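# Push utility cart through self-closing door into yellow bay

## Task

Move the utility cart through the self-closing door into the other room and leave it parked in the yellow bay so that every one of its four wheels sits inside the taped outline and none touches the tape. The case of copy paper has to finish in the cart's top tray without any part overhanging the tray's edges. The door must have closed before the job is declared finished. Either robot or both may be used, but neither may topple or be left leaning, or the job fails.

## Robot and tools

Robots: r1 and r2 are identical Hello Robot Stretch 4 units. Each has an omni-wheel base, a mast carrying a lift, and one arm reaching forward from the lift, ending in a wrist (yaw, pitch, roll) and a two-finger gripper. About 1.6 m tall; the base rim lies within 0.23 m of the base origin.

Frames: the base frame sits on the floor under the base centre, x forward, y left, z up, metres. hand_pose (a point between the open fingertips, not always accurate) is in this frame. The odometry frame is the base frame as it was when the scene began; base_odometry counts wheel rotation only, so slip looks like travel, and heading is in rad, left positive, -3.142 to 3.142. Each robot reports in its own frames, so only camera images, lidar_m and wrist_depth_mm reveal where the two robots are relative to each other.

move: one action per call. Keys r1 and r2 each hold that robot's share; a robot not named gets nothing new and keeps any earlier motion running. Always send blocking: false; the call comes back within about half a second while motion continues. cameras picks which images come back (omitted or ["all"] gives all, [] gives none); names include r1_head_camera, r1_head_left_camera, r1_head_right_camera, r1_wrist_camera and the r2_ equivalents. A call with no robot parts just reports full state and images.
Per robot: base holds a single relative command, an offset from where the base last reported itself (or from where it is now, if a move was still running): translate_m (metres, forward positive, -2 to 2), strafe_m (metres, left positive, -2 to 2), or rotate_rad (radians, counter-clockwise from above positive, -3.2 to 3.2). Only translate_m and strafe_m may be combined, giving a straight diagonal with no turning. joints holds absolute targets by name: lift_m 0 to 1.2, arm_m 0 to 0.55 (extension), wrist_yaw_rad -1.134 to 4.276 (0 straight ahead, positive left, 3.14 folded back), wrist_pitch_rad -1.117 to 4.259 (0 level, 1.57 pointing down), wrist_roll_rad -1.117 to 4.259 (0 fingers level, positive clockwise viewed from behind), gripper_m -0.038 to 0.141 (fingertip gap in metres; below 0 squeezes the fingers together). Too-large joint targets are clipped and noted; other out-of-range values get the call refused, and unknown keys make it invalid. pace is slow, default, fast or max (base 0.1/0.3/0.4/0.6 m/s, 1/2/3/4 rad/s; a raised lift caps base speed). speeds sets a per-joint top speed instead (not the gripper). contact_limits, 0 to 1 with 0.5 default, sets how much push arm_m, lift_m or each base command tolerates before contact_stop; put it only next to its own command. A base limit stays in force until the next action naming base. end_of_arm: "enable_torque" alone revives a wrist or gripper motor that shut off. Motions within one action start together.

wait: seconds 0 to 10, plus cameras; commands nothing and returns the same report, returning early once a commanded robot comes to rest. wait(0) shows progress in the line "earlier move".

stop: no arguments; brakes every running motion on both robots and also re-brakes slack wheels. It always runs.

zoom_image: camera plus region [x0, y0, x1, y1] in pixels of that camera's latest image, top-left origin, at most 504 by 504.

finished_scene: scene (current scene number) and check (for each goal condition, what the images and readings show, what they cannot show, and how it might still fail). The first call only records the check; a second call in a later reply really ends the scene and reports success.

Results: the "move" line lists robots given motion with "done" or their worst status. base_status and joint_status: moving, done (for the base, wheels turned the commanded amount even if slipping), off_target, contact_stop (that motion went slack), time_out (target dropped), limit_stop_at_own_body, limit_stop_at_tilt (lean over 6 degrees; lift, arm and wheels go limp), torque_fault (motor limp until enable_torque). An unplanned stop or a refused call cancels your remaining move, wait and finished_scene calls in that reply. "as last shown" marks a robot whose state is copied from before. on_its_own lists things not commanded, like slack joints or wheels; "held at" is the target. lidar_m: 12 distances in 30-degree sectors counter-clockwise from straight ahead (4th left, 7th behind, 10th right); "-" means nothing seen or closer than 0.25 m; it misses glass and thin legs. wrist_depth_mm: 7x7 grid of depths, 100 to 2000 mm. base_tilt in degrees (forward, right), with a fixed offset up to 3. turned_by_wheels vs turned_by_imu diverging over 0.1 rad signals a hit or slip. motor_effort in percent (peak in brackets); servo_current in mA for wrist and gripper.

Gripping: command a gap smaller than the object; a rise in gripper current confirms a squeeze. Neither reading nor "done" proves a hold.

Avoid: robots pressing on each other (a base touching the other robot presses hard after mere millimetres and can fail the task); carrying one load jointly, since travel differs up to about 3 cm per metre and can tip a robot; turning, driving or braking with over 1 kg held and arm_m above 0.2, especially fast; strong steady pushes with a high gripper; wrist poses near the body (gripper over the base with low lift, tilted up and rolled, or yaw + pitch below about -1.1). Don't drop things, slam the door or cart, or release moving parts. Time spent thinking lets the scene run on, and quicker robot work is better.

Each tool is called after "Emit:" as name(argument=value, ...), one argument or row to a line, values as JSON.

## Session

Emit:
move(
  blocking=false,
)

Scene clock: 0.00 s.
r1.base_odometry: x=+0.000 y=+0.000 heading=+0.000
r1.turned_by_wheels: +0.000
r1.turned_by_imu: +0.000
r1.base_tilt: forward=-1.6 right=+1.3
r1.lidar_m: 1.92 2.25 3.81 1.93 0.97 0.84 0.83 0.93 0.77 0.76 0.93 1.59
r1.base_status: not commanded
r1.joint_positions: lift_m=+0.127 arm_m=+0.000 wrist_yaw_rad=+3.089 wrist_pitch_rad=+0.002 wrist_roll_rad=+0.000 gripper_m=+0.056
r1.joint_status: not commanded
r1.measured_speeds: translate_m=+0.000 strafe_m=+0.000 rotate_rad=+0.000 lift_m=+0.000 arm_m=+0.000 wrist_yaw_rad=+0.000 wrist_pitch_rad=+0.000 wrist_roll_rad=+0.000
r1.motor_effort: lift_m=+20 arm_m=-4 wheel_0=+0 wheel_1=+2 wheel_2=+1
r1.servo_current: wrist_yaw_rad=46 wrist_pitch_rad=39 wrist_roll_rad=52 gripper_m=33
r1.hand_pose: x=-0.1125 y=+0.1024 z=+0.3046 quat_wxyz=(+0.026, -0.001, +0.000, +1.000) (m; r1's base frame)
r1.wrist_depth_mm: 137 138 - - - - - / 113 139 - - - - - / 117 140 229 - - - - / 137 160 - - - - - / - - - - - - - / - - 190 - 189 - - / 842 759 750 166 741 127 768
r2.base_odometry: x=+0.000 y=+0.000 heading=+0.000
r2.turned_by_wheels: +0.000
r2.turned_by_imu: +0.000
r2.base_tilt: forward=-0.7 right=+0.0
r2.lidar_m: 2.02 1.45 1.40 1.49 2.01 2.22 2.34 3.17 1.60 3.62 2.59 2.46
r2.base_status: not commanded
r2.joint_positions: lift_m=+0.295 arm_m=+0.000 wrist_yaw_rad=+3.133 wrist_pitch_rad=+0.001 wrist_roll_rad=+0.000 gripper_m=+0.056
r2.joint_status: not commanded
r2.measured_speeds: translate_m=+0.000 strafe_m=+0.000 rotate_rad=+0.000 lift_m=+0.000 arm_m=+0.000 wrist_yaw_rad=+0.000 wrist_pitch_rad=+0.000 wrist_roll_rad=+0.000
r2.motor_effort: lift_m=+18 arm_m=-4 wheel_0=+1 wheel_1=+0 wheel_2=+0
r2.servo_current: wrist_yaw_rad=39 wrist_pitch_rad=33 wrist_roll_rad=46 gripper_m=46
r2.hand_pose: x=-0.1167 y=+0.0898 z=+0.4727 quat_wxyz=(+0.004, -0.001, +0.000, +1.000) (m; r2's base frame)
r2.wrist_depth_mm: - 140 - - - - - / - 125 148 - - - - / - 129 191 - - - - / 144 143 267 - - - - / 228 - - - - - - / 225 1576 196 1576 189 1618 1464 / 237 991 1160 - - 1025 1060
pictures: r1_head_camera, r1_head_left_camera, r1_head_right_camera, r1_wrist_camera, r2_head_camera, r2_head_left_camera, r2_head_right_camera, r2_wrist_camera
Images, in order (width x height): r1_head_camera 420x560, r1_head_left_camera 420x672, r1_head_right_camera 420x672, r1_wrist_camera 616x392, r2_head_camera 420x560, r2_head_left_camera 420x672, r2_head_right_camera 420x672, r2_wrist_camera 616x392.

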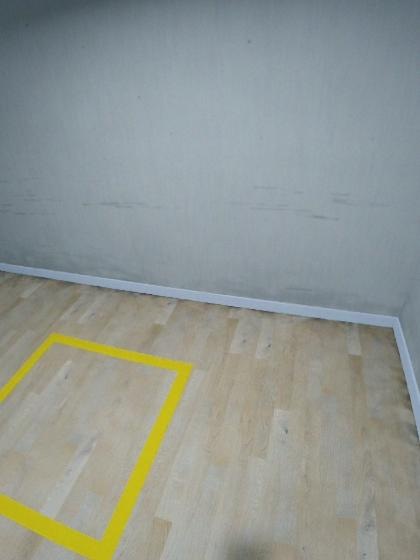

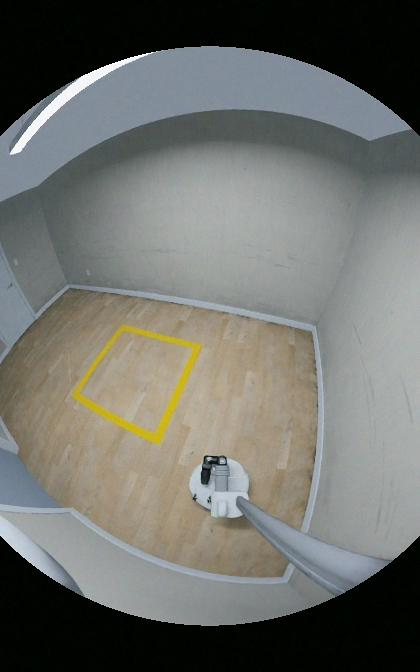

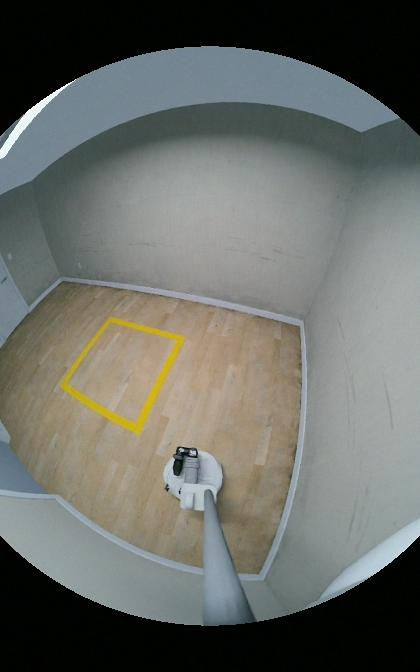

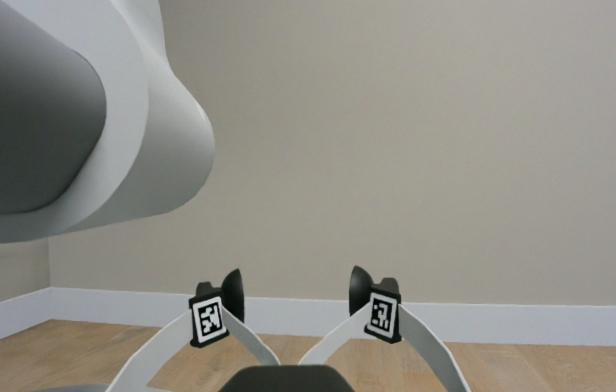

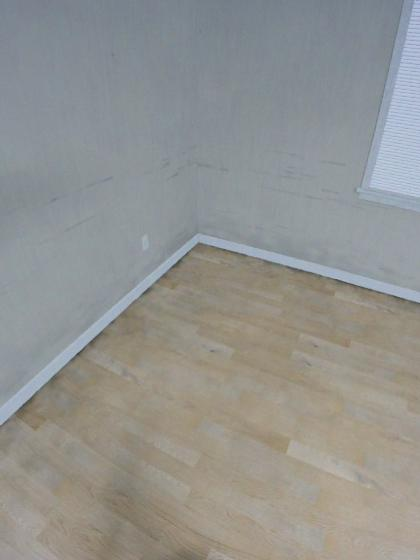

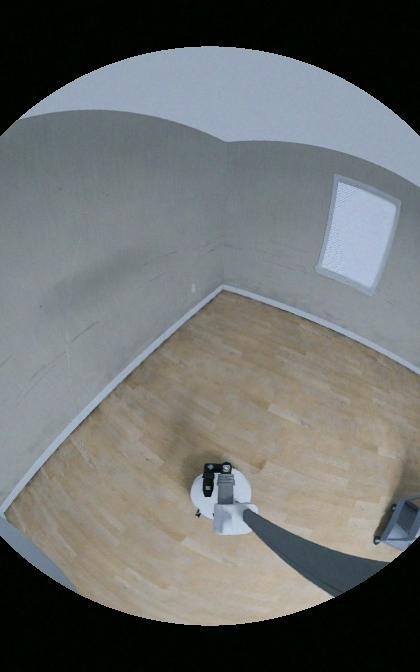

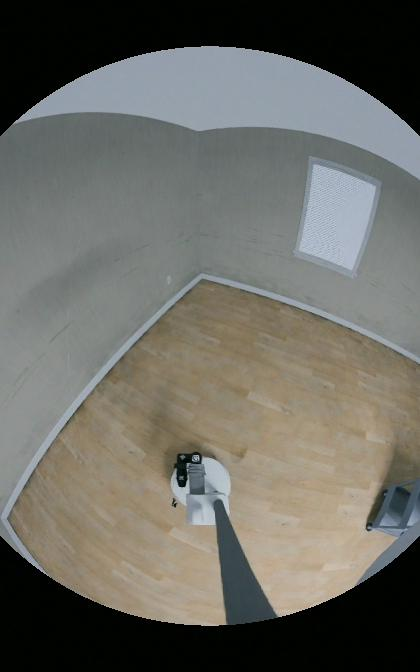

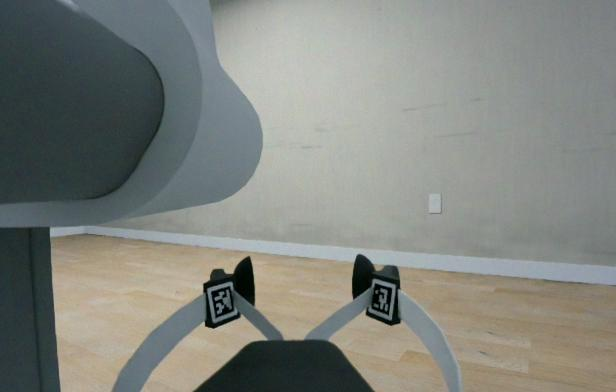

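Emit:
move(
  blocking=false,
  r1={"base": {"rotate_rad": 1.3}},
  r2={"base": {"rotate_rad": -1.57}},
  cameras=[],
)

Emit:
wait(
  seconds=3,
  cameras=[],
)

Emit:
wait(
  seconds=1,
)

Scene clock: 5.20 s.
move: r1 moving; r2 moving
r1.base_odometry: x=+0.000 y=+0.000 heading=+0.252
r1.turned_by_wheels: +0.252
r1.turned_by_imu: +0.252
r1.base_tilt: forward=-1.6 right=+1.2
r1.lidar_m: 1.98 2.71 3.66 1.25 0.89 0.80 0.87 0.80 0.77 0.82 1.11 1.92
r1.base_status: rotate_rad moving
r1.joint_positions: lift_m=+0.127 arm_m=+0.000 wrist_yaw_rad=+3.089 wrist_pitch_rad=+0.002 wrist_roll_rad=+0.000 gripper_m=+0.056
r1.joint_status: not commanded
r1.measured_speeds: translate_m=-0.001 strafe_m=-0.001 rotate_rad=+0.980 lift_m=+0.000 arm_m=+0.000 wrist_yaw_rad=+0.000 wrist_pitch_rad=+0.000 wrist_roll_rad=+0.000
r1.motor_effort: lift_m=+20(20) arm_m=-4(4) wheel_0=-7(9) wheel_1=-7(8) wheel_2=-7(7)
r1.servo_current: wrist_yaw_rad=65(65) wrist_pitch_rad=46(52) wrist_roll_rad=52(65) gripper_m=39(46)
r1.hand_pose: x=-0.1125 y=+0.1024 z=+0.3046 quat_wxyz=(+0.026, -0.001, +0.000, +1.000) (m; r1's base frame)
r1.wrist_depth_mm: 136 138 - - - - - / 113 139 - - - - - / 118 140 229 - - - - / 137 161 - - - - - / - - - - - - - / - 1060 190 - 189 - - / 778 759 750 167 750 128 732
r2.base_odometry: x=+0.000 y=+0.000 heading=-0.252
r2.turned_by_wheels: -0.252
r2.turned_by_imu: -0.244
r2.base_tilt: forward=-0.6 right=+0.1
r2.lidar_m: 2.52 1.62 1.40 1.40 1.67 2.23 2.24 2.64 1.59 1.63 2.93 2.49
r2.base_status: rotate_rad moving
r2.joint_positions: lift_m=+0.295 arm_m=+0.000 wrist_yaw_rad=+3.133 wrist_pitch_rad=+0.001 wrist_roll_rad=+0.000 gripper_m=+0.056
r2.joint_status: not commanded
r2.measured_speeds: translate_m=+0.000 strafe_m=+0.000 rotate_rad=-0.974 lift_m=+0.000 arm_m=+0.000 wrist_yaw_rad=+0.000 wrist_pitch_rad=+0.000 wrist_roll_rad=+0.000
r2.motor_effort: lift_m=+18(18) arm_m=-4(4) wheel_0=+8(12) wheel_1=+10(10) wheel_2=+11(11)
r2.servo_current: wrist_yaw_rad=39(46) wrist_pitch_rad=39(46) wrist_roll_rad=39(52) gripper_m=52(52)
r2.hand_pose: x=-0.1167 y=+0.0898 z=+0.4727 quat_wxyz=(+0.004, -0.001, +0.000, +1.000) (m; r2's base frame)
r2.wrist_depth_mm: - 141 - - - - - / - 126 148 - - - - / - 129 191 - - - - / 144 143 267 - - - - / 228 - - - - - - / 226 1576 196 1576 189 1661 1464 / 237 1008 1138 - - 1060 1078
pictures: none
No camera images: "cameras" was empty.

Scene clock: 6.60 s.
earlier move: r1 done; r2 moving
r1.base_odometry: x=+0.000 y=+0.000 heading=+1.300
r1.turned_by_wheels: +1.048
r1.turned_by_imu: +1.053
r1.base_tilt: forward=-1.6 right=+1.3
r1.lidar_m: 3.79 1.23 0.89 0.83 0.88 0.82 0.77 0.81 1.10 1.93 2.00 2.67
r1.base_status: done
r1.joint_positions: lift_m=+0.127 arm_m=+0.000 wrist_yaw_rad=+3.089 wrist_pitch_rad=+0.002 wrist_roll_rad=+0.000 gripper_m=+0.056
r1.joint_status: not commanded
r1.measured_speeds: translate_m=+0.000 strafe_m=+0.000 rotate_rad=+0.000 lift_m=+0.000 arm_m=+0.000 wrist_yaw_rad=+0.000 wrist_pitch_rad=+0.000 wrist_roll_rad=+0.000
r1.motor_effort: lift_m=+20(20) arm_m=-4(4) wheel_0=-3(10) wheel_1=-1(9) wheel_2=-1(8)
r1.servo_current: wrist_yaw_rad=59(65) wrist_pitch_rad=46(52) wrist_roll_rad=33(65) gripper_m=39(52)
r1.hand_pose: x=-0.1125 y=+0.1024 z=+0.3046 quat_wxyz=(+0.026, -0.001, +0.000, +1.000) (m; r1's base frame)
r1.wrist_depth_mm: 136 138 - - - - - / 113 139 - - - - - / 118 140 229 - - - - / 137 161 - - - - - / - - - - - - - / - - 190 - 189 - - / 788 707 750 155 732 768 809
r2.base_odometry: x=+0.000 y=+0.000 heading=-1.569
r2.turned_by_wheels: -1.318
r2.turned_by_imu: -1.283
r2.base_tilt: forward=-0.7 right=+0.1
r2.lidar_m: 3.54 2.58 2.47 1.99 1.48 1.41 1.48 2.04 2.23 2.34 3.20 1.57
r2.base_status: rotate_rad moving
r2.joint_positions: lift_m=+0.295 arm_m=+0.000 wrist_yaw_rad=+3.133 wrist_pitch_rad=+0.001 wrist_roll_rad=+0.000 gripper_m=+0.056
r2.joint_status: not commanded
r2.measured_speeds: translate_m=+0.000 strafe_m=+0.000 rotate_rad=+0.000 lift_m=+0.000 arm_m=+0.000 wrist_yaw_rad=+0.000 wrist_pitch_rad=+0.000 wrist_roll_rad=+0.000
r2.motor_effort: lift_m=+18(18) arm_m=-4(4) wheel_0=+4(12) wheel_1=+2(12) wheel_2=+2(11)
r2.servo_current: wrist_yaw_rad=46(52) wrist_pitch_rad=39(46) wrist_roll_rad=39(59) gripper_m=52(52)
r2.hand_pose: x=-0.1167 y=+0.0898 z=+0.4727 quat_wxyz=(+0.004, -0.001, +0.000, +1.000) (m; r2's base frame)
r2.wrist_depth_mm: - 141 - - - - - / - 126 142 - - - - / - 130 183 - - - - / 144 143 225 - - - - / 229 - - - - - - / 227 1576 196 1336 189 - - / 225 1025 1138 - - 1042 1060
wait: 1.40 of 3 s (r1 has come to rest)
pictures: none
No camera images: "cameras" was empty.

Scene clock: 6.77 s.
earlier move: r2 done
r1.base_odometry: x=+0.000 y=+0.000 heading=+1.300
r1.turned_by_wheels: +0.000
r1.turned_by_imu: +0.000
r1.base_tilt: forward=-1.6 right=+1.3
r1.lidar_m: 3.77 1.25 0.88 0.84 0.84 0.83 0.78 0.78 1.08 1.91 1.98 2.68
r1.base_status: done
r1.joint_positions: lift_m=+0.127 arm_m=+0.000 wrist_yaw_rad=+3.089 wrist_pitch_rad=+0.002 wrist_roll_rad=+0.000 gripper_m=+0.056
r1.joint_status: not commanded
r1.measured_speeds: translate_m=+0.000 strafe_m=+0.000 rotate_rad=+0.000 lift_m=+0.000 arm_m=+0.000 wrist_yaw_rad=+0.000 wrist_pitch_rad=+0.000 wrist_roll_rad=+0.000
r1.motor_effort: lift_m=+20(20) arm_m=-4(4) wheel_0=-4(10) wheel_1=-1(9) wheel_2=-1(8)
r1.servo_current: wrist_yaw_rad=52(72) wrist_pitch_rad=39(52) wrist_roll_rad=39(65) gripper_m=46(52)
r1.hand_pose: x=-0.1125 y=+0.1024 z=+0.3046 quat_wxyz=(+0.026, -0.001, +0.000, +1.000) (m; r1's base frame)
r1.wrist_depth_mm: 137 139 - - - - - / 113 139 - - - - - / 117 140 229 - - - - / 137 161 - - - - - / - - - - - - - / - - 189 - 189 - - / 798 699 759 155 741 778 809
r2.base_odometry: x=+0.000 y=+0.000 heading=-1.569
r2.turned_by_wheels: +0.000
r2.turned_by_imu: +0.000
r2.base_tilt: forward=-0.6 right=+0.0
r2.lidar_m: 3.58 2.60 2.46 1.99 1.43 1.40 1.49 2.04 2.22 2.32 3.21 1.63
r2.base_status: done
r2.joint_positions: lift_m=+0.295 arm_m=+0.000 wrist_yaw_rad=+3.133 wrist_pitch_rad=+0.001 wrist_roll_rad=+0.000 gripper_m=+0.056
r2.joint_status: not commanded
r2.measured_speeds: translate_m=+0.000 strafe_m=+0.000 rotate_rad=+0.000 lift_m=+0.000 arm_m=+0.000 wrist_yaw_rad=+0.000 wrist_pitch_rad=+0.000 wrist_roll_rad=+0.000
r2.motor_effort: lift_m=+18(18) arm_m=-4(4) wheel_0=+2(12) wheel_1=+2(12) wheel_2=+3(11)
r2.servo_current: wrist_yaw_rad=52(52) wrist_pitch_rad=39(46) wrist_roll_rad=46(59) gripper_m=52(52)
r2.hand_pose: x=-0.1167 y=+0.0898 z=+0.4727 quat_wxyz=(+0.004, -0.001, +0.000, +1.000) (m; r2's base frame)
r2.wrist_depth_mm: - 140 - - - - - / - 126 142 - - - - / - 130 185 - - - - / 144 143 225 - - - - / 229 - - - - - - / 227 1576 196 1336 189 - - / 226 991 1138 - - 1025 1060
wait: 0.17 of 1 s (r2 has come to rest)
pictures: r1_head_camera, r1_head_left_camera, r1_head_right_camera, r1_wrist_camera, r2_head_camera, r2_head_left_camera, r2_head_right_camera, r2_wrist_camera
Images, in order (width x height): r1_head_camera 420x560, r1_head_left_camera 420x672, r1_head_right_camera 420x672, r1_wrist_camera 616x392, r2_head_camera 420x560, r2_head_left_camera 420x672, r2_head_right_camera 420x672, r2_wrist_camera 616x392.

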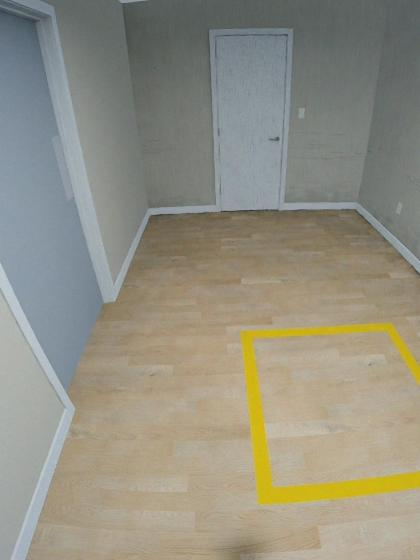

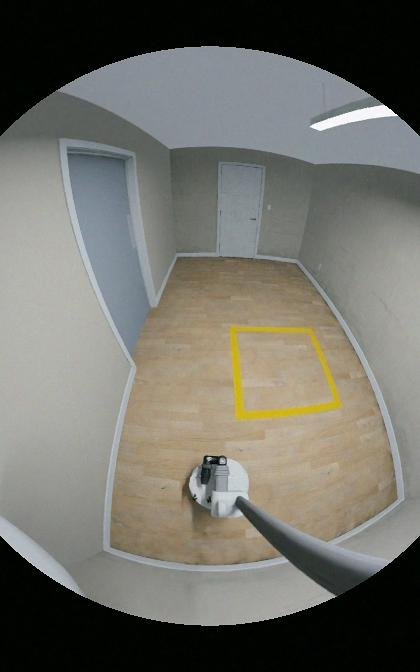

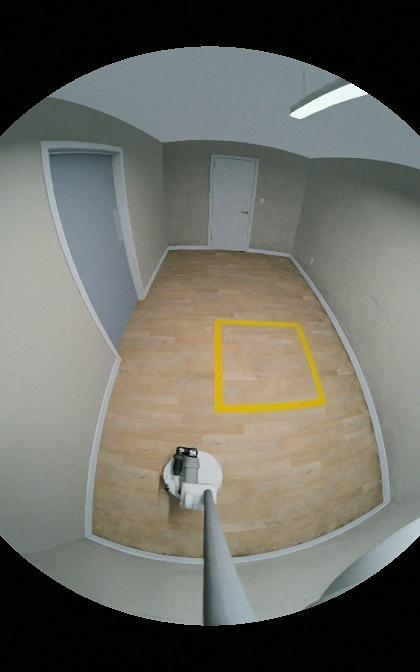

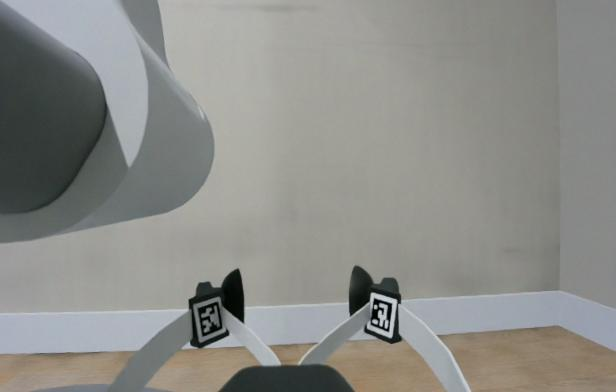

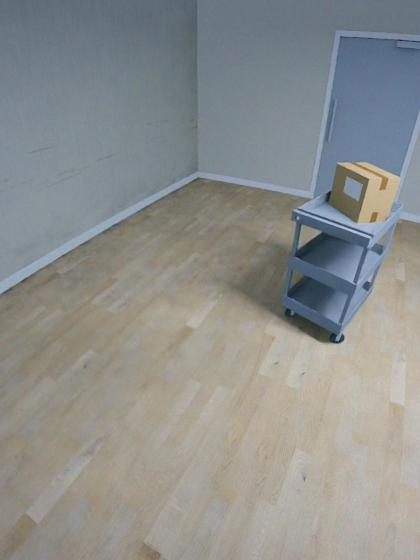

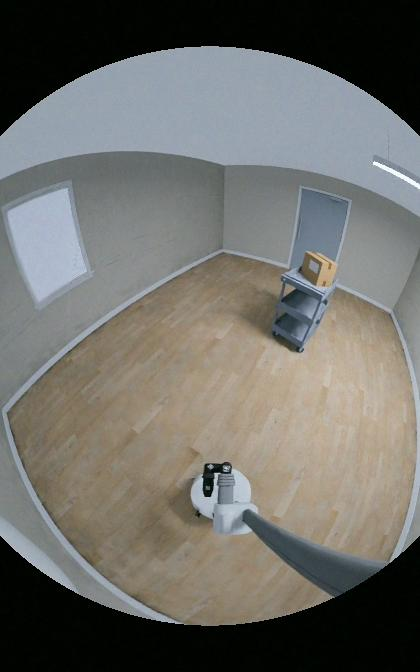

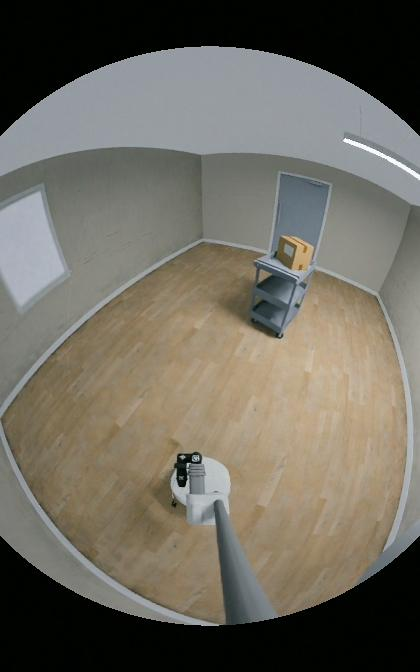

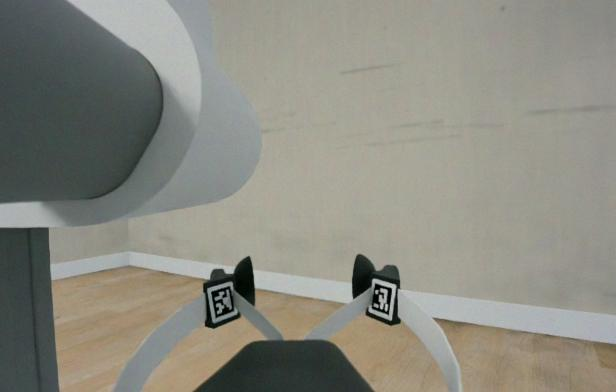

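Emit:
zoom_image(
  camera="r1_head_camera",
  region=[0, 0, 140, 420],
)

Emit:
zoom_image(
  camera="r2_head_camera",
  region=[260, 20, 420, 360],
)

Emit:
zoom_image(
  camera="r2_head_left_camera",
  region=[230, 150, 410, 390],
)

Emit:
zoom_image(
  camera="r1_head_left_camera",
  region=[40, 130, 240, 400],
)

Scaled by 1.200 from the camera's 420x560 image, which has a finer 600x800 frame.

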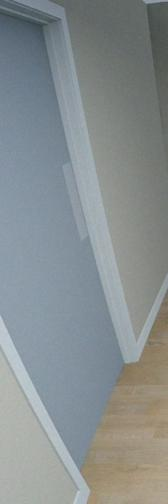

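Scaled by 1.482 from the camera's 420x560 image, which has a finer 1200x1600 frame.

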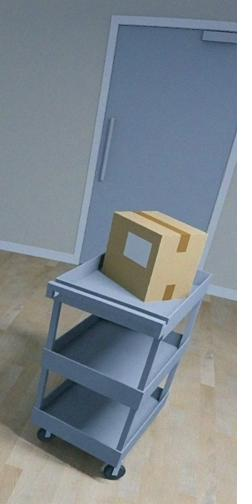

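Scaled by 2.100 from the camera's 420x672 image, which has a finer 600x960 frame.

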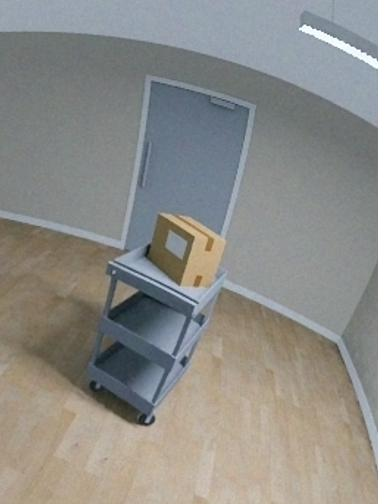

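Scaled by 1.867 from the camera's 420x672 image, which has a finer 600x960 frame.

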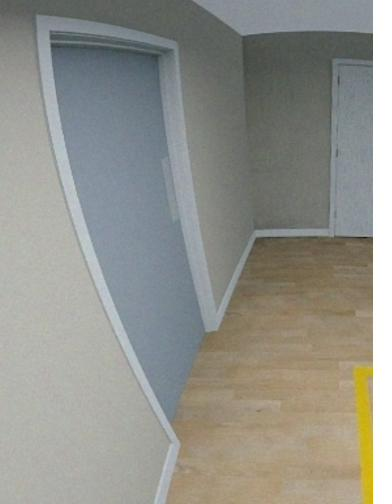

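Emit:
zoom_image(
  camera="r2_head_camera",
  region=[270, 150, 420, 350],
)

Emit:
zoom_image(
  camera="r2_head_camera",
  region=[280, 150, 420, 260],
)

Emit:
zoom_image(
  camera="r2_head_right_camera",
  region=[230, 160, 350, 350],
)

Scaled by 2.520 from the camera's 420x560 image, which has a finer 1200x1600 frame.

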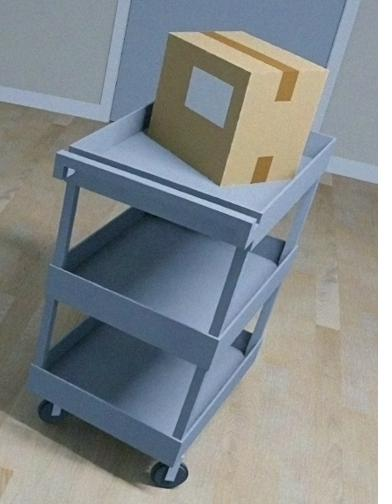

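Scaled by 3.600 from the camera's 420x560 image, which has a finer 1200x1600 frame.

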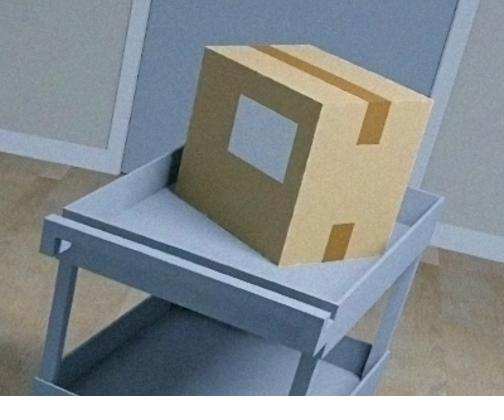

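Scaled by 2.653 from the camera's 420x672 image, which has a finer 600x960 frame.

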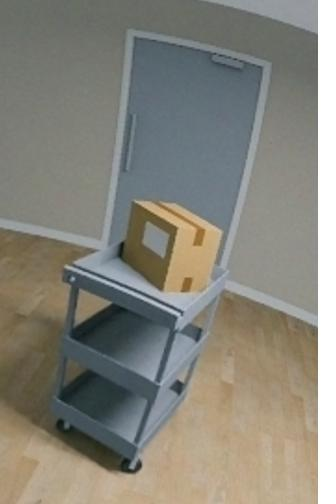

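Emit:
move(
  blocking=false,
  r1={"base": {"translate_m": 1.42}, "pace": "fast"},
  r2={"base": {"rotate_rad": -0.5}, "joints": {"lift_m": 0.65, "wrist_yaw_rad": 0.0}, "pace": "fast"},
  cameras=[],
)

Emit:
wait(
  seconds=1.5,
  cameras=[],
)

Emit:
wait(
  seconds=5,
  cameras=["r1_head_camera", "r2_head_camera", "r1_head_left_camera"],
)

Scene clock: 238.03 s.
move: r1 moving; r2 moving
r1.base_odometry: x=+0.013 y=+0.048 heading=+1.300
r1.turned_by_wheels: +0.000
r1.turned_by_imu: +0.000
r1.base_tilt: forward=-1.6 right=+1.3
r1.lidar_m: 3.80 1.25 0.89 0.83 0.90 0.88 0.82 0.86 1.18 1.90 2.00 2.68
r1.base_status: translate_m moving
r1.joint_positions: lift_m=+0.127 arm_m=+0.000 wrist_yaw_rad=+3.089 wrist_pitch_rad=+0.002 wrist_roll_rad=+0.000 gripper_m=+0.056
r1.joint_status: not commanded
r1.measured_speeds: translate_m=+0.194 strafe_m=+0.000 rotate_rad=-0.006 lift_m=+0.000 arm_m=+0.000 wrist_yaw_rad=+0.000 wrist_pitch_rad=+0.000 wrist_roll_rad=+0.000
r1.motor_effort: lift_m=+20(20) arm_m=-4(4) wheel_0=+8(10) wheel_1=+4(9) wheel_2=-12(12)
r1.servo_current: wrist_yaw_rad=46(59) wrist_pitch_rad=39(46) wrist_roll_rad=33(59) gripper_m=46(46)
r1.hand_pose: x=-0.1125 y=+0.1024 z=+0.3046 quat_wxyz=(+0.026, -0.001, +0.000, +1.000) (m; r1's base frame)
r1.wrist_depth_mm: - 137 - - - - - / - 137 - - - - - / 110 138 205 - - - - / 124 139 236 - - - - / - - - - - - - / - - 189 - 189 - - / 798 750 750 167 750 768 809
r2.base_odometry: x=+0.000 y=+0.000 heading=-1.922
r2.turned_by_wheels: -0.353
r2.turned_by_imu: -0.342
r2.base_tilt: forward=-0.6 right=+0.1
r2.lidar_m: 1.64 3.08 2.50 2.47 1.73 1.40 1.40 1.59 2.23 2.22 2.50 1.97
r2.base_status: rotate_rad moving
r2.joint_positions: lift_m=+0.358 arm_m=+0.000 wrist_yaw_rad=+2.521 wrist_pitch_rad=+0.001 wrist_roll_rad=+0.000 gripper_m=+0.056
r2.joint_status: lift_m moving; wrist_yaw_rad moving
r2.measured_speeds: translate_m=+0.000 strafe_m=+0.003 rotate_rad=-0.984 lift_m=+0.243 arm_m=+0.000 wrist_yaw_rad=-1.750 wrist_pitch_rad=+0.000 wrist_roll_rad=+0.000
r2.motor_effort: lift_m=+23(24) arm_m=-4(4) wheel_0=+8(11) wheel_1=+4(12) wheel_2=+5(13)
r2.servo_current: wrist_yaw_rad=78(150) wrist_pitch_rad=39(46) wrist_roll_rad=46(59) gripper_m=46(52)
r2.hand_pose: x=-0.0128 y=+0.2389 z=+0.5357 quat_wxyz=(+0.305, -0.001, +0.000, +0.952) (m; r2's base frame)
r2.wrist_depth_mm: - - - - - - - / - - - - - - - / - - - - - - - / - - - - - - - / - - - - - - - / - - 193 169 189 1618 1576 / 1182 1098 1255 - - 1138 1160
pictures: none
No camera images: "cameras" was empty.

Scene clock: 239.53 s.
earlier move: r1 moving; r2 moving
r1.base_odometry: x=+0.161 y=+0.579 heading=+1.300
r1.turned_by_wheels: +0.000
r1.turned_by_imu: +0.000
r1.base_tilt: forward=-1.6 right=+1.3
r1.lidar_m: 3.30 1.41 0.90 0.84 0.91 1.22 1.38 1.42 1.96 1.90 2.00 2.63
r1.base_status: translate_m moving
r1.joint_positions: lift_m=+0.127 arm_m=+0.000 wrist_yaw_rad=+3.089 wrist_pitch_rad=+0.002 wrist_roll_rad=+0.000 gripper_m=+0.056
r1.joint_status: not commanded
r1.measured_speeds: translate_m=+0.400 strafe_m=+0.000 rotate_rad=+0.001 lift_m=+0.000 arm_m=+0.000 wrist_yaw_rad=+0.000 wrist_pitch_rad=+0.000 wrist_roll_rad=+0.000
r1.motor_effort: lift_m=+20(20) arm_m=-4(4) wheel_0=+4(10) wheel_1=+3(9) wheel_2=-5(13)
r1.servo_current: wrist_yaw_rad=46(65) wrist_pitch_rad=39(52) wrist_roll_rad=39(65) gripper_m=39(52)
r1.hand_pose: x=-0.1125 y=+0.1024 z=+0.3046 quat_wxyz=(+0.026, -0.001, +0.000, +1.000) (m; r1's base frame)
r1.wrist_depth_mm: - 137 - - - - - / - 137 - - - - - / 110 138 205 - - - - / 124 139 237 - - - - / - - - - - - - / 1182 1182 190 1205 191 1160 1025 / 842 750 750 167 741 778 820
r2.base_odometry: x=+0.000 y=+0.000 heading=-2.069
r2.turned_by_wheels: -0.147
r2.turned_by_imu: -0.143
r2.base_tilt: forward=-0.7 right=+0.1
r2.lidar_m: 1.61 3.43 2.57 2.51 1.96 1.47 1.40 1.49 2.14 2.22 2.35 3.32
r2.base_status: done
r2.joint_positions: lift_m=+0.650 arm_m=+0.000 wrist_yaw_rad=+0.007 wrist_pitch_rad=+0.001 wrist_roll_rad=+0.000 gripper_m=+0.056
r2.joint_status: lift_m moving; wrist_yaw_rad moving
r2.measured_speeds: translate_m=+0.000 strafe_m=+0.000 rotate_rad=+0.000 lift_m=+0.000 arm_m=+0.000 wrist_yaw_rad=-0.231 wrist_pitch_rad=+0.000 wrist_roll_rad=+0.000
r2.motor_effort: lift_m=+20(27) arm_m=-4(5) wheel_0=+3(11) wheel_1=+3(12) wheel_2=+4(13)
r2.servo_current: wrist_yaw_rad=72(150) wrist_pitch_rad=33(46) wrist_roll_rad=52(59) gripper_m=39(59)
r2.hand_pose: x=+0.4599 y=-0.0854 z=+0.8276 quat_wxyz=(+1.000, +0.000, +0.001, +0.003) (m; r2's base frame)
r2.wrist_depth_mm: - - - - - - - / - - - - - - - / - - - - - - - / - - - 1808 - - - / - - - - - - - / - - 195 1464 190 - - / 1863 1661 1808 - - 1708 1708
wait: 1.50 s; no rest
pictures: none
No camera images: "cameras" was empty.

Scene clock: 239.90 s.
earlier move: r1 moving; r2 done
r1.base_odometry: x=+0.200 y=+0.721 heading=+1.300
r1.turned_by_wheels: +0.000
r1.turned_by_imu: +0.000
r1.base_tilt: forward=-1.6 right=+1.3
r1.lidar_m: 3.15 1.41 0.90 0.85 0.90 1.21 1.51 1.56 2.02 1.91 1.95 2.64
r1.base_status: translate_m moving
r1.joint_positions: lift_m=+0.127 arm_m=+0.000 wrist_yaw_rad=+3.089 wrist_pitch_rad=+0.002 wrist_roll_rad=+0.000 gripper_m=+0.056
r1.joint_status: not commanded
r1.measured_speeds: translate_m=+0.400 strafe_m=+0.000 rotate_rad=+0.005 lift_m=+0.000 arm_m=+0.000 wrist_yaw_rad=+0.000 wrist_pitch_rad=+0.000 wrist_roll_rad=+0.000
r1.motor_effort: lift_m=+20(20) arm_m=-4(4) wheel_0=+5(10) wheel_1=+3(9) wheel_2=-6(13)
r1.servo_current: wrist_yaw_rad=52(65) wrist_pitch_rad=39(52) wrist_roll_rad=33(65) gripper_m=39(52)
r1.hand_pose: x=-0.1125 y=+0.1024 z=+0.3046 quat_wxyz=(+0.026, -0.001, +0.000, +1.000) (m; r1's base frame)
r1.wrist_depth_mm: - 137 - - - - - / - 138 - - - - - / 110 137 205 - - - - / 124 139 236 - - - - / - - - - - - - / 1182 1182 194 1205 190 1138 1042 / 854 750 759 167 759 768 809
r2.base_odometry: x=+0.000 y=+0.000 heading=-2.069
r2.turned_by_wheels: +0.000
r2.turned_by_imu: +0.000
r2.base_tilt: forward=-0.7 right=+0.1
r2.lidar_m: 1.62 3.46 2.58 2.50 1.94 1.47 1.40 1.49 2.11 2.22 2.36 3.31
r2.base_status: done
r2.joint_positions: lift_m=+0.650 arm_m=+0.000 wrist_yaw_rad=+0.003 wrist_pitch_rad=+0.001 wrist_roll_rad=+0.000 gripper_m=+0.056
r2.joint_status: all done
r2.measured_speeds: translate_m=+0.000 strafe_m=+0.000 rotate_rad=+0.000 lift_m=+0.000 arm_m=+0.000 wrist_yaw_rad=+0.000 wrist_pitch_rad=+0.000 wrist_roll_rad=+0.000
r2.motor_effort: lift_m=+21(27) arm_m=-4(5) wheel_0=+4(11) wheel_1=+3(12) wheel_2=+4(13)
r2.servo_current: wrist_yaw_rad=52(150) wrist_pitch_rad=39(46) wrist_roll_rad=59(59) gripper_m=52(59)
r2.hand_pose: x=+0.4596 y=-0.0866 z=+0.8276 quat_wxyz=(+1.000, +0.000, +0.001, +0.001) (m; r2's base frame)
r2.wrist_depth_mm: - - - - - - - / - - - - - - - / - - - - - - - / - - - 1756 - - - / - - - - - - - / - - 196 1430 190 - - / 1808 1661 1756 - - 1756 1756
wait: 0.37 of 5 s (r2 has come to rest)
pictures: r1_head_camera, r1_head_left_camera, r2_head_camera
Images, in order (width x height): r1_head_camera 420x560, r1_head_left_camera 420x672, r2_head_camera 420x560.

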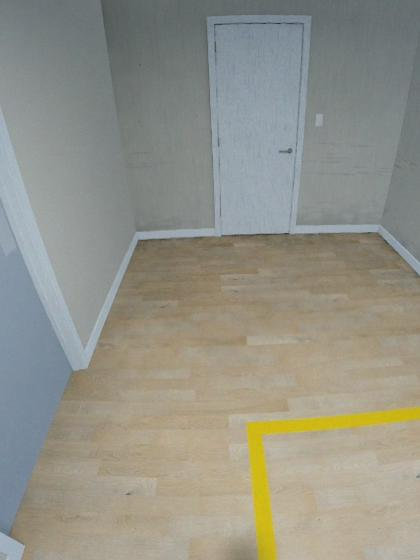

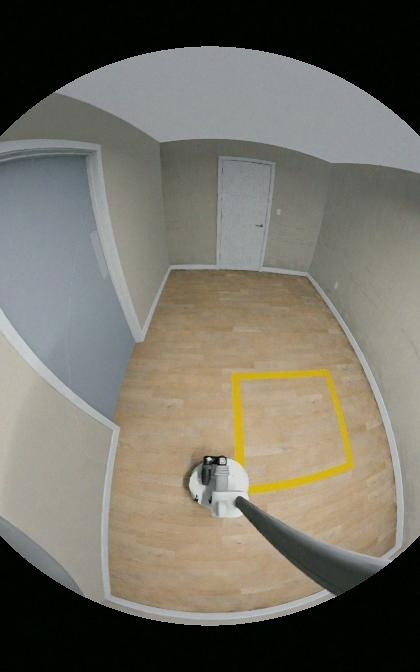

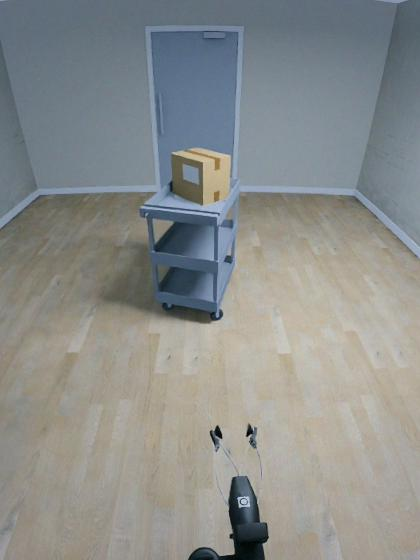

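Emit:
wait(
  seconds=3,
  cameras=["r1_head_camera", "r1_head_left_camera"],
)

Emit:
zoom_image(
  camera="r1_head_left_camera",
  region=[0, 120, 180, 480],
)

Scene clock: 261.83 s.
earlier move: r1 done
r1.base_odometry: x=+0.380 y=+1.368 heading=+1.300
r1.turned_by_wheels: +0.000
r1.turned_by_imu: +0.001
r1.base_tilt: forward=-1.6 right=+1.3
r1.lidar_m: 2.50 1.29 1.03 0.96 0.95 1.26 2.19 2.30 1.99 1.89 1.94 2.62
r1.base_status: done
r1.joint_positions: lift_m=+0.127 arm_m=+0.000 wrist_yaw_rad=+3.089 wrist_pitch_rad=+0.002 wrist_roll_rad=+0.000 gripper_m=+0.056
r1.joint_status: not commanded
r1.measured_speeds: translate_m=+0.000 strafe_m=+0.000 rotate_rad=+0.000 lift_m=+0.000 arm_m=+0.000 wrist_yaw_rad=+0.000 wrist_pitch_rad=+0.000 wrist_roll_rad=+0.000
r1.motor_effort: lift_m=+20(20) arm_m=-4(4) wheel_0=+2(10) wheel_1=+2(9) wheel_2=+1(13)
r1.servo_current: wrist_yaw_rad=59(65) wrist_pitch_rad=39(52) wrist_roll_rad=52(72) gripper_m=39(52)
r1.hand_pose: x=-0.1125 y=+0.1024 z=+0.3046 quat_wxyz=(+0.026, -0.001, +0.000, +1.000) (m; r1's base frame)
r1.wrist_depth_mm: 137 138 - - - - - / 113 139 - - - - - / 117 139 273 - - - - / 137 161 - - - - - / 1983 - - - - - - / 1205 1182 194 1205 191 1138 1008 / 798 159 750 167 759 788 820
r2.base_odometry: x=+0.000 y=+0.000 heading=-2.069
r2.turned_by_wheels: +0.000
r2.turned_by_imu: +0.001
r2.base_tilt: forward=-0.7 right=+0.0
r2.lidar_m: 1.59 3.47 2.56 2.48 1.95 1.46 1.40 1.50 2.09 2.20 2.35 3.34
r2.base_status: done
r2.joint_positions: lift_m=+0.650 arm_m=+0.000 wrist_yaw_rad=+0.003 wrist_pitch_rad=+0.001 wrist_roll_rad=+0.000 gripper_m=+0.056
r2.joint_status: all done
r2.measured_speeds: translate_m=+0.000 strafe_m=+0.000 rotate_rad=+0.000 lift_m=+0.000 arm_m=+0.000 wrist_yaw_rad=+0.000 wrist_pitch_rad=+0.000 wrist_roll_rad=+0.000
r2.motor_effort: lift_m=+21(27) arm_m=-4(5) wheel_0=+3(11) wheel_1=+3(12) wheel_2=+4(13)
r2.servo_current: wrist_yaw_rad=46(150) wrist_pitch_rad=39(46) wrist_roll_rad=52(65) gripper_m=52(59)
r2.hand_pose: x=+0.4596 y=-0.0866 z=+0.8276 quat_wxyz=(+1.000, +0.000, +0.001, +0.001) (m; r2's base frame)
r2.wrist_depth_mm: - - - - - - - / - - - - - - - / - - - - - - - / - - - 1756 - - - / - - - - - - - / - - 195 1430 191 - - / 1863 1661 1756 - - 1661 1756
wait: 0.00 of 3 s (r1 has come to rest)
pictures: r1_head_camera, r1_head_left_camera
Images, in order (width x height): r1_head_camera 420x560, r1_head_left_camera 420x672.

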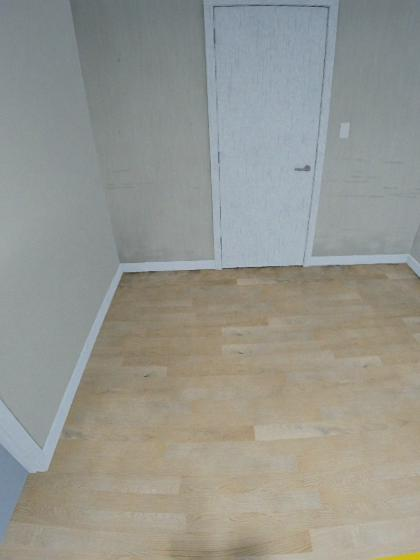

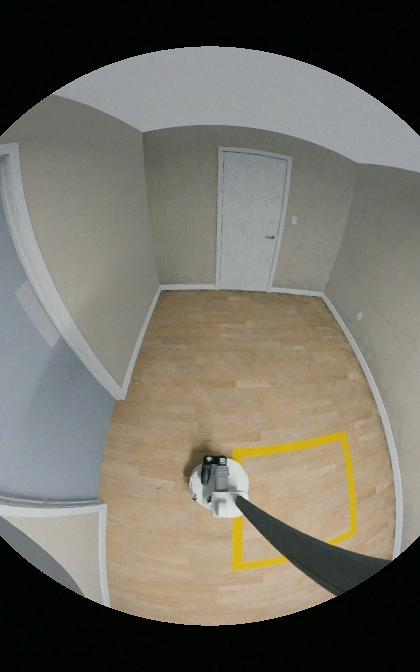

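Scaled by 1.400 from the camera's 420x672 image, which has a finer 600x960 frame.

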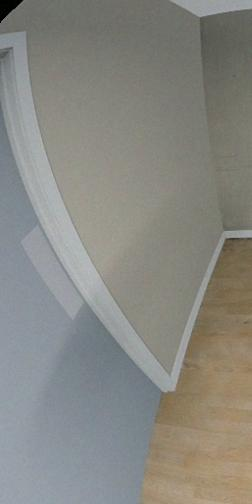

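Emit:
move(
  blocking=false,
  r1={"base": {"rotate_rad": 1.56}, "pace": "fast"},
  r2={"base": {"translate_m": 0.5}},
  cameras=[],
)

Emit:
wait(
  seconds=5,
  cameras=[],
)

Emit:
wait(
  seconds=3,
)

Scene clock: 270.53 s.
move: r1 moving; r2 moving
r1.base_odometry: x=+0.380 y=+1.368 heading=+1.678
r1.turned_by_wheels: +0.378
r1.turned_by_imu: +0.378
r1.base_tilt: forward=-1.6 right=+1.3
r1.lidar_m: 1.59 1.07 0.96 0.92 1.11 2.13 2.18 2.10 1.89 1.90 2.33 2.50
r1.base_status: rotate_rad moving
r1.joint_positions: lift_m=+0.127 arm_m=+0.000 wrist_yaw_rad=+3.089 wrist_pitch_rad=+0.002 wrist_roll_rad=+0.000 gripper_m=+0.056
r1.joint_status: not commanded
r1.measured_speeds: translate_m=+0.000 strafe_m=+0.000 rotate_rad=+1.458 lift_m=+0.000 arm_m=+0.000 wrist_yaw_rad=+0.000 wrist_pitch_rad=+0.000 wrist_roll_rad=+0.000
r1.motor_effort: lift_m=+20(20) arm_m=-4(4) wheel_0=-9(10) wheel_1=-7(9) wheel_2=-7(9)
r1.servo_current: wrist_yaw_rad=46(65) wrist_pitch_rad=39(52) wrist_roll_rad=52(52) gripper_m=39(46)
r1.hand_pose: x=-0.1125 y=+0.1024 z=+0.3046 quat_wxyz=(+0.026, -0.001, +0.000, +1.000) (m; r1's base frame)
r1.wrist_depth_mm: 136 138 - - - - - / 113 139 - - - - - / 117 140 274 - - - - / 137 162 - - - - - / 1983 - - - - - 1863 / 1182 1308 195 1229 190 1160 1118 / 854 741 759 156 750 788 820
r2.base_odometry: x=-0.015 y=-0.027 heading=-2.068
r2.turned_by_wheels: +0.000
r2.turned_by_imu: +0.001
r2.base_tilt: forward=-0.7 right=+0.1
r2.lidar_m: 1.59 3.46 2.57 2.47 1.98 1.49 1.45 1.54 2.14 2.21 2.33 3.30
r2.base_status: translate_m moving
r2.joint_positions: lift_m=+0.650 arm_m=+0.000 wrist_yaw_rad=+0.003 wrist_pitch_rad=+0.001 wrist_roll_rad=+0.000 gripper_m=+0.056
r2.joint_status: not commanded
r2.measured_speeds: translate_m=+0.120 strafe_m=-0.001 rotate_rad=+0.000 lift_m=+0.000 arm_m=+0.000 wrist_yaw_rad=+0.000 wrist_pitch_rad=+0.000 wrist_roll_rad=+0.000
r2.motor_effort: lift_m=+21(21) arm_m=-4(4) wheel_0=+6(12) wheel_1=+8(9) wheel_2=-13(13)
r2.servo_current: wrist_yaw_rad=52(52) wrist_pitch_rad=46(46) wrist_roll_rad=46(52) gripper_m=46(52)
r2.hand_pose: x=+0.4596 y=-0.0866 z=+0.8276 quat_wxyz=(+1.000, +0.000, +0.001, +0.001) (m; r2's base frame)
r2.wrist_depth_mm: - - - - - - - / - - - - - - - / - - - - - - - / - - - 1756 - - - / - - - - - - - / - - 195 1499 191 - - / 1863 1661 1808 - - 1756 1756
pictures: none
No camera images: "cameras" was empty.

Scene clock: 271.77 s.
earlier move: r1 done; r2 moving
r1.base_odometry: x=+0.380 y=+1.368 heading=+2.860
r1.turned_by_wheels: +1.182
r1.turned_by_imu: +1.189
r1.base_tilt: forward=-1.6 right=+1.3
r1.lidar_m: 0.96 0.94 1.20 2.18 2.25 1.99 1.88 1.96 2.61 2.53 1.33 1.00
r1.base_status: done
r1.joint_positions: lift_m=+0.127 arm_m=+0.000 wrist_yaw_rad=+3.089 wrist_pitch_rad=+0.002 wrist_roll_rad=+0.000 gripper_m=+0.056
r1.joint_status: not commanded
r1.measured_speeds: translate_m=+0.000 strafe_m=+0.000 rotate_rad=+0.000 lift_m=+0.000 arm_m=+0.000 wrist_yaw_rad=+0.000 wrist_pitch_rad=+0.000 wrist_roll_rad=+0.000
r1.motor_effort: lift_m=+20(20) arm_m=-4(4) wheel_0=-1(12) wheel_1=-1(11) wheel_2=-1(10)
r1.servo_current: wrist_yaw_rad=39(65) wrist_pitch_rad=46(52) wrist_roll_rad=72(72) gripper_m=46(52)
r1.hand_pose: x=-0.1125 y=+0.1024 z=+0.3046 quat_wxyz=(+0.026, -0.001, +0.000, +1.000) (m; r1's base frame)
r1.wrist_depth_mm: 136 139 - - - - - / 113 139 - - - - - / 117 140 272 - - - - / 137 161 - - - - - / 1661 - 1921 - - - - / 1205 1205 193 1182 189 1182 1255 / 831 741 759 167 741 778 759
r2.base_odometry: x=-0.162 y=-0.299 heading=-2.068
r2.turned_by_wheels: +0.000
r2.turned_by_imu: +0.000
r2.base_tilt: forward=-0.6 right=+0.1
r2.lidar_m: 1.26 3.43 2.58 2.48 2.42 1.81 1.74 1.85 2.31 2.24 2.36 3.31
r2.base_status: translate_m moving
r2.joint_positions: lift_m=+0.650 arm_m=+0.000 wrist_yaw_rad=+0.003 wrist_pitch_rad=+0.001 wrist_roll_rad=+0.000 gripper_m=+0.056
r2.joint_status: not commanded
r2.measured_speeds: translate_m=+0.289 strafe_m=+0.000 rotate_rad=+0.004 lift_m=+0.000 arm_m=+0.000 wrist_yaw_rad=+0.000 wrist_pitch_rad=+0.000 wrist_roll_rad=+0.000
r2.motor_effort: lift_m=+21(21) arm_m=-4(4) wheel_0=+6(12) wheel_1=+5(9) wheel_2=-5(14)
r2.servo_current: wrist_yaw_rad=52(59) wrist_pitch_rad=46(46) wrist_roll_rad=46(59) gripper_m=52(52)
r2.hand_pose: x=+0.4596 y=-0.0866 z=+0.8276 quat_wxyz=(+1.000, +0.000, +0.001, +0.001) (m; r2's base frame)
r2.wrist_depth_mm: - - - - - - - / - - - - - - - / - - - 1464 - - - / - - - 1430 - - - / - - - - - - - / - - 196 169 190 - - / 1863 1618 1756 - - 1708 1808
wait: 1.23 of 5 s (r1 has come to rest)
pictures: none
No camera images: "cameras" was empty.

Scene clock: 273.20 s.
earlier move: r2 done
r1.base_odometry: x=+0.380 y=+1.368 heading=+2.860
r1.turned_by_wheels: +0.000
r1.turned_by_imu: +0.000
r1.base_tilt: forward=-1.6 right=+1.2
r1.lidar_m: 0.95 0.93 1.22 2.16 2.26 2.00 1.87 1.97 2.61 2.53 1.36 1.03
r1.base_status: done
r1.joint_positions: lift_m=+0.127 arm_m=+0.000 wrist_yaw_rad=+3.089 wrist_pitch_rad=+0.002 wrist_roll_rad=+0.000 gripper_m=+0.056
r1.joint_status: not commanded
r1.measured_speeds: translate_m=+0.000 strafe_m=+0.000 rotate_rad=+0.000 lift_m=+0.000 arm_m=+0.000 wrist_yaw_rad=+0.000 wrist_pitch_rad=+0.000 wrist_roll_rad=+0.000
r1.motor_effort: lift_m=+20(20) arm_m=-4(4) wheel_0=-1(12) wheel_1=-1(11) wheel_2=-1(10)
r1.servo_current: wrist_yaw_rad=39(72) wrist_pitch_rad=39(52) wrist_roll_rad=39(72) gripper_m=46(52)
r1.hand_pose: x=-0.1125 y=+0.1024 z=+0.3046 quat_wxyz=(+0.026, -0.001, +0.000, +1.000) (m; r1's base frame)
r1.wrist_depth_mm: 136 139 - - - - - / 113 139 - - - - - / 117 140 272 - - - - / 137 161 - - - - - / 1708 - 1983 - - - - / 1182 1182 193 1205 189 1160 1255 / 854 741 759 167 741 778 778
r2.base_odometry: x=-0.239 y=-0.439 heading=-2.068
r2.turned_by_wheels: +0.000
r2.turned_by_imu: +0.001
r2.base_tilt: forward=-0.7 right=+0.0
r2.lidar_m: 1.12 3.42 2.57 2.47 2.63 1.95 1.90 2.01 2.30 2.26 2.38 3.33
r2.base_status: done
r2.joint_positions: lift_m=+0.650 arm_m=+0.000 wrist_yaw_rad=+0.003 wrist_pitch_rad=+0.001 wrist_roll_rad=+0.000 gripper_m=+0.056
r2.joint_status: not commanded
r2.measured_speeds: translate_m=+0.000 strafe_m=+0.000 rotate_rad=+0.000 lift_m=+0.000 arm_m=+0.000 wrist_yaw_rad=+0.000 wrist_pitch_rad=+0.000 wrist_roll_rad=+0.000
r2.motor_effort: lift_m=+21(21) arm_m=-4(4) wheel_0=+2(12) wheel_1=+4(9) wheel_2=-2(14)
r2.servo_current: wrist_yaw_rad=46(59) wrist_pitch_rad=46(46) wrist_roll_rad=59(59) gripper_m=46(52)
r2.hand_pose: x=+0.4596 y=-0.0866 z=+0.8276 quat_wxyz=(+1.000, +0.000, +0.001, +0.001) (m; r2's base frame)
r2.wrist_depth_mm: - - - - - - - / - - - - - - - / - - - 1255 - - - / - - - 1229 - - - / - - - - - - - / - - 194 169 190 - - / 1863 1661 1756 - - 1708 1756
wait: 1.43 of 3 s (r2 has come to rest)
pictures: r1_head_camera, r1_head_left_camera, r1_head_right_camera, r1_wrist_camera, r2_head_camera, r2_head_left_camera, r2_head_right_camera, r2_wrist_camera
Images, in order (width x height): r1_head_camera 420x560, r1_head_left_camera 420x672, r1_head_right_camera 420x672, r1_wrist_camera 616x392, r2_head_camera 420x560, r2_head_left_camera 420x672, r2_head_right_camera 420x672, r2_wrist_camera 616x392.

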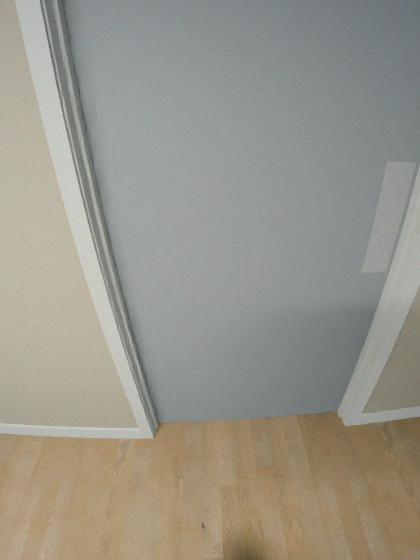

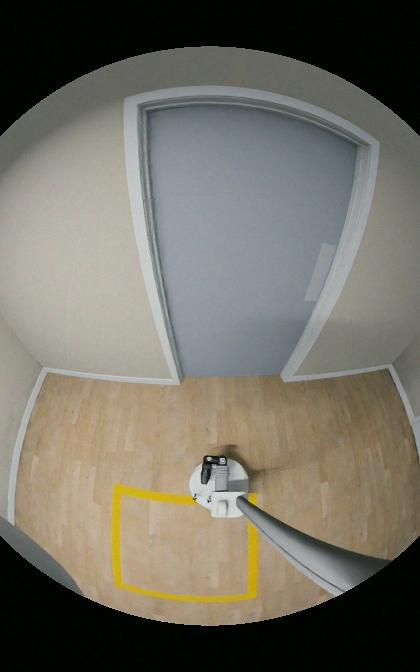

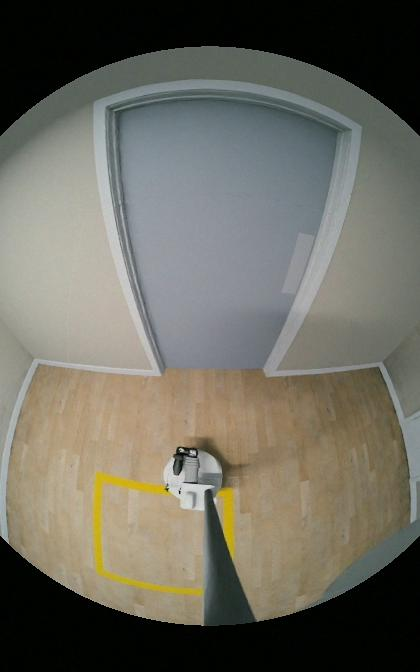

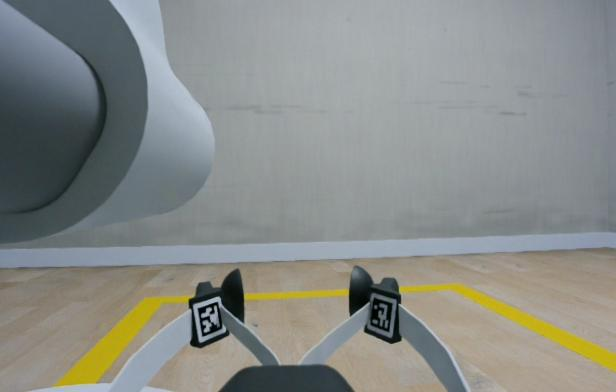

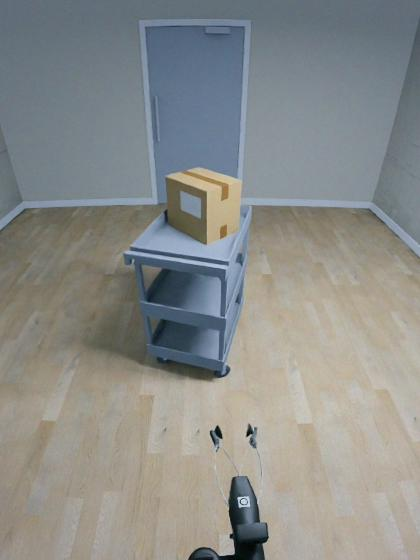

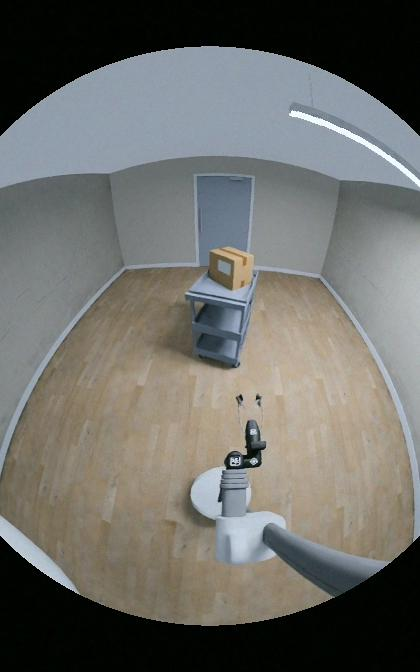

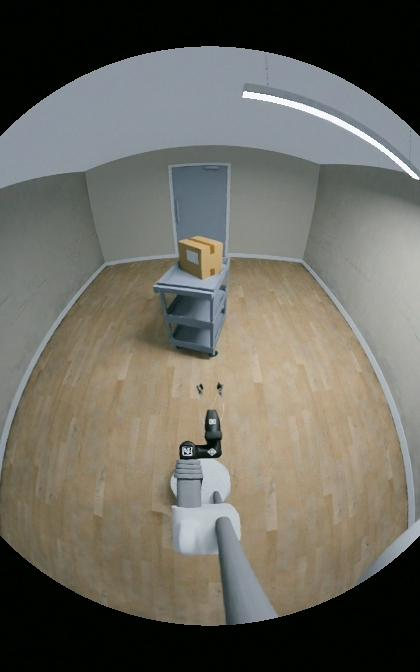

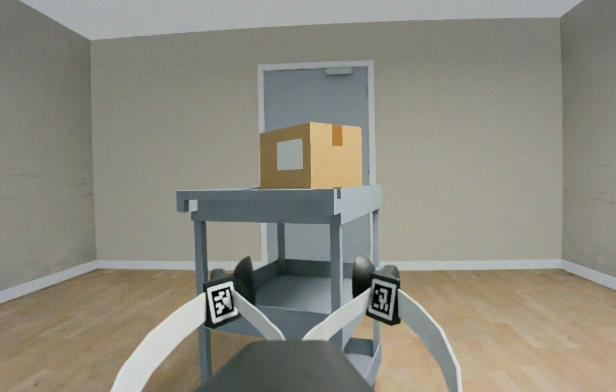

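Emit:
zoom_image(
  camera="r2_head_camera",
  region=[110, 150, 270, 390],
)

Emit:
zoom_image(
  camera="r2_wrist_camera",
  region=[160, 80, 420, 392],
)

Scaled by 2.100 from the camera's 420x560 image, which has a finer 1200x1600 frame.

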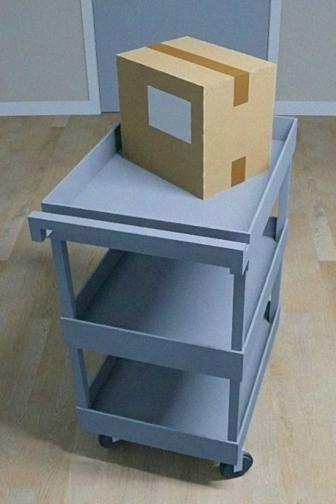

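Scaled by 1.615.

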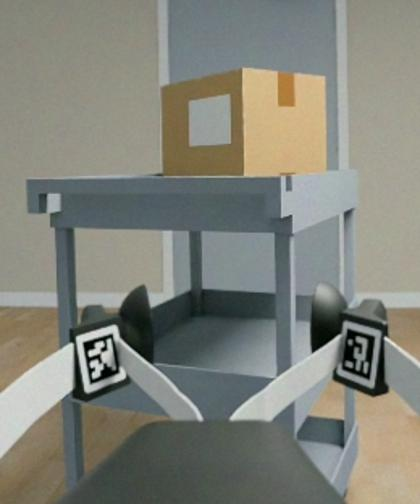

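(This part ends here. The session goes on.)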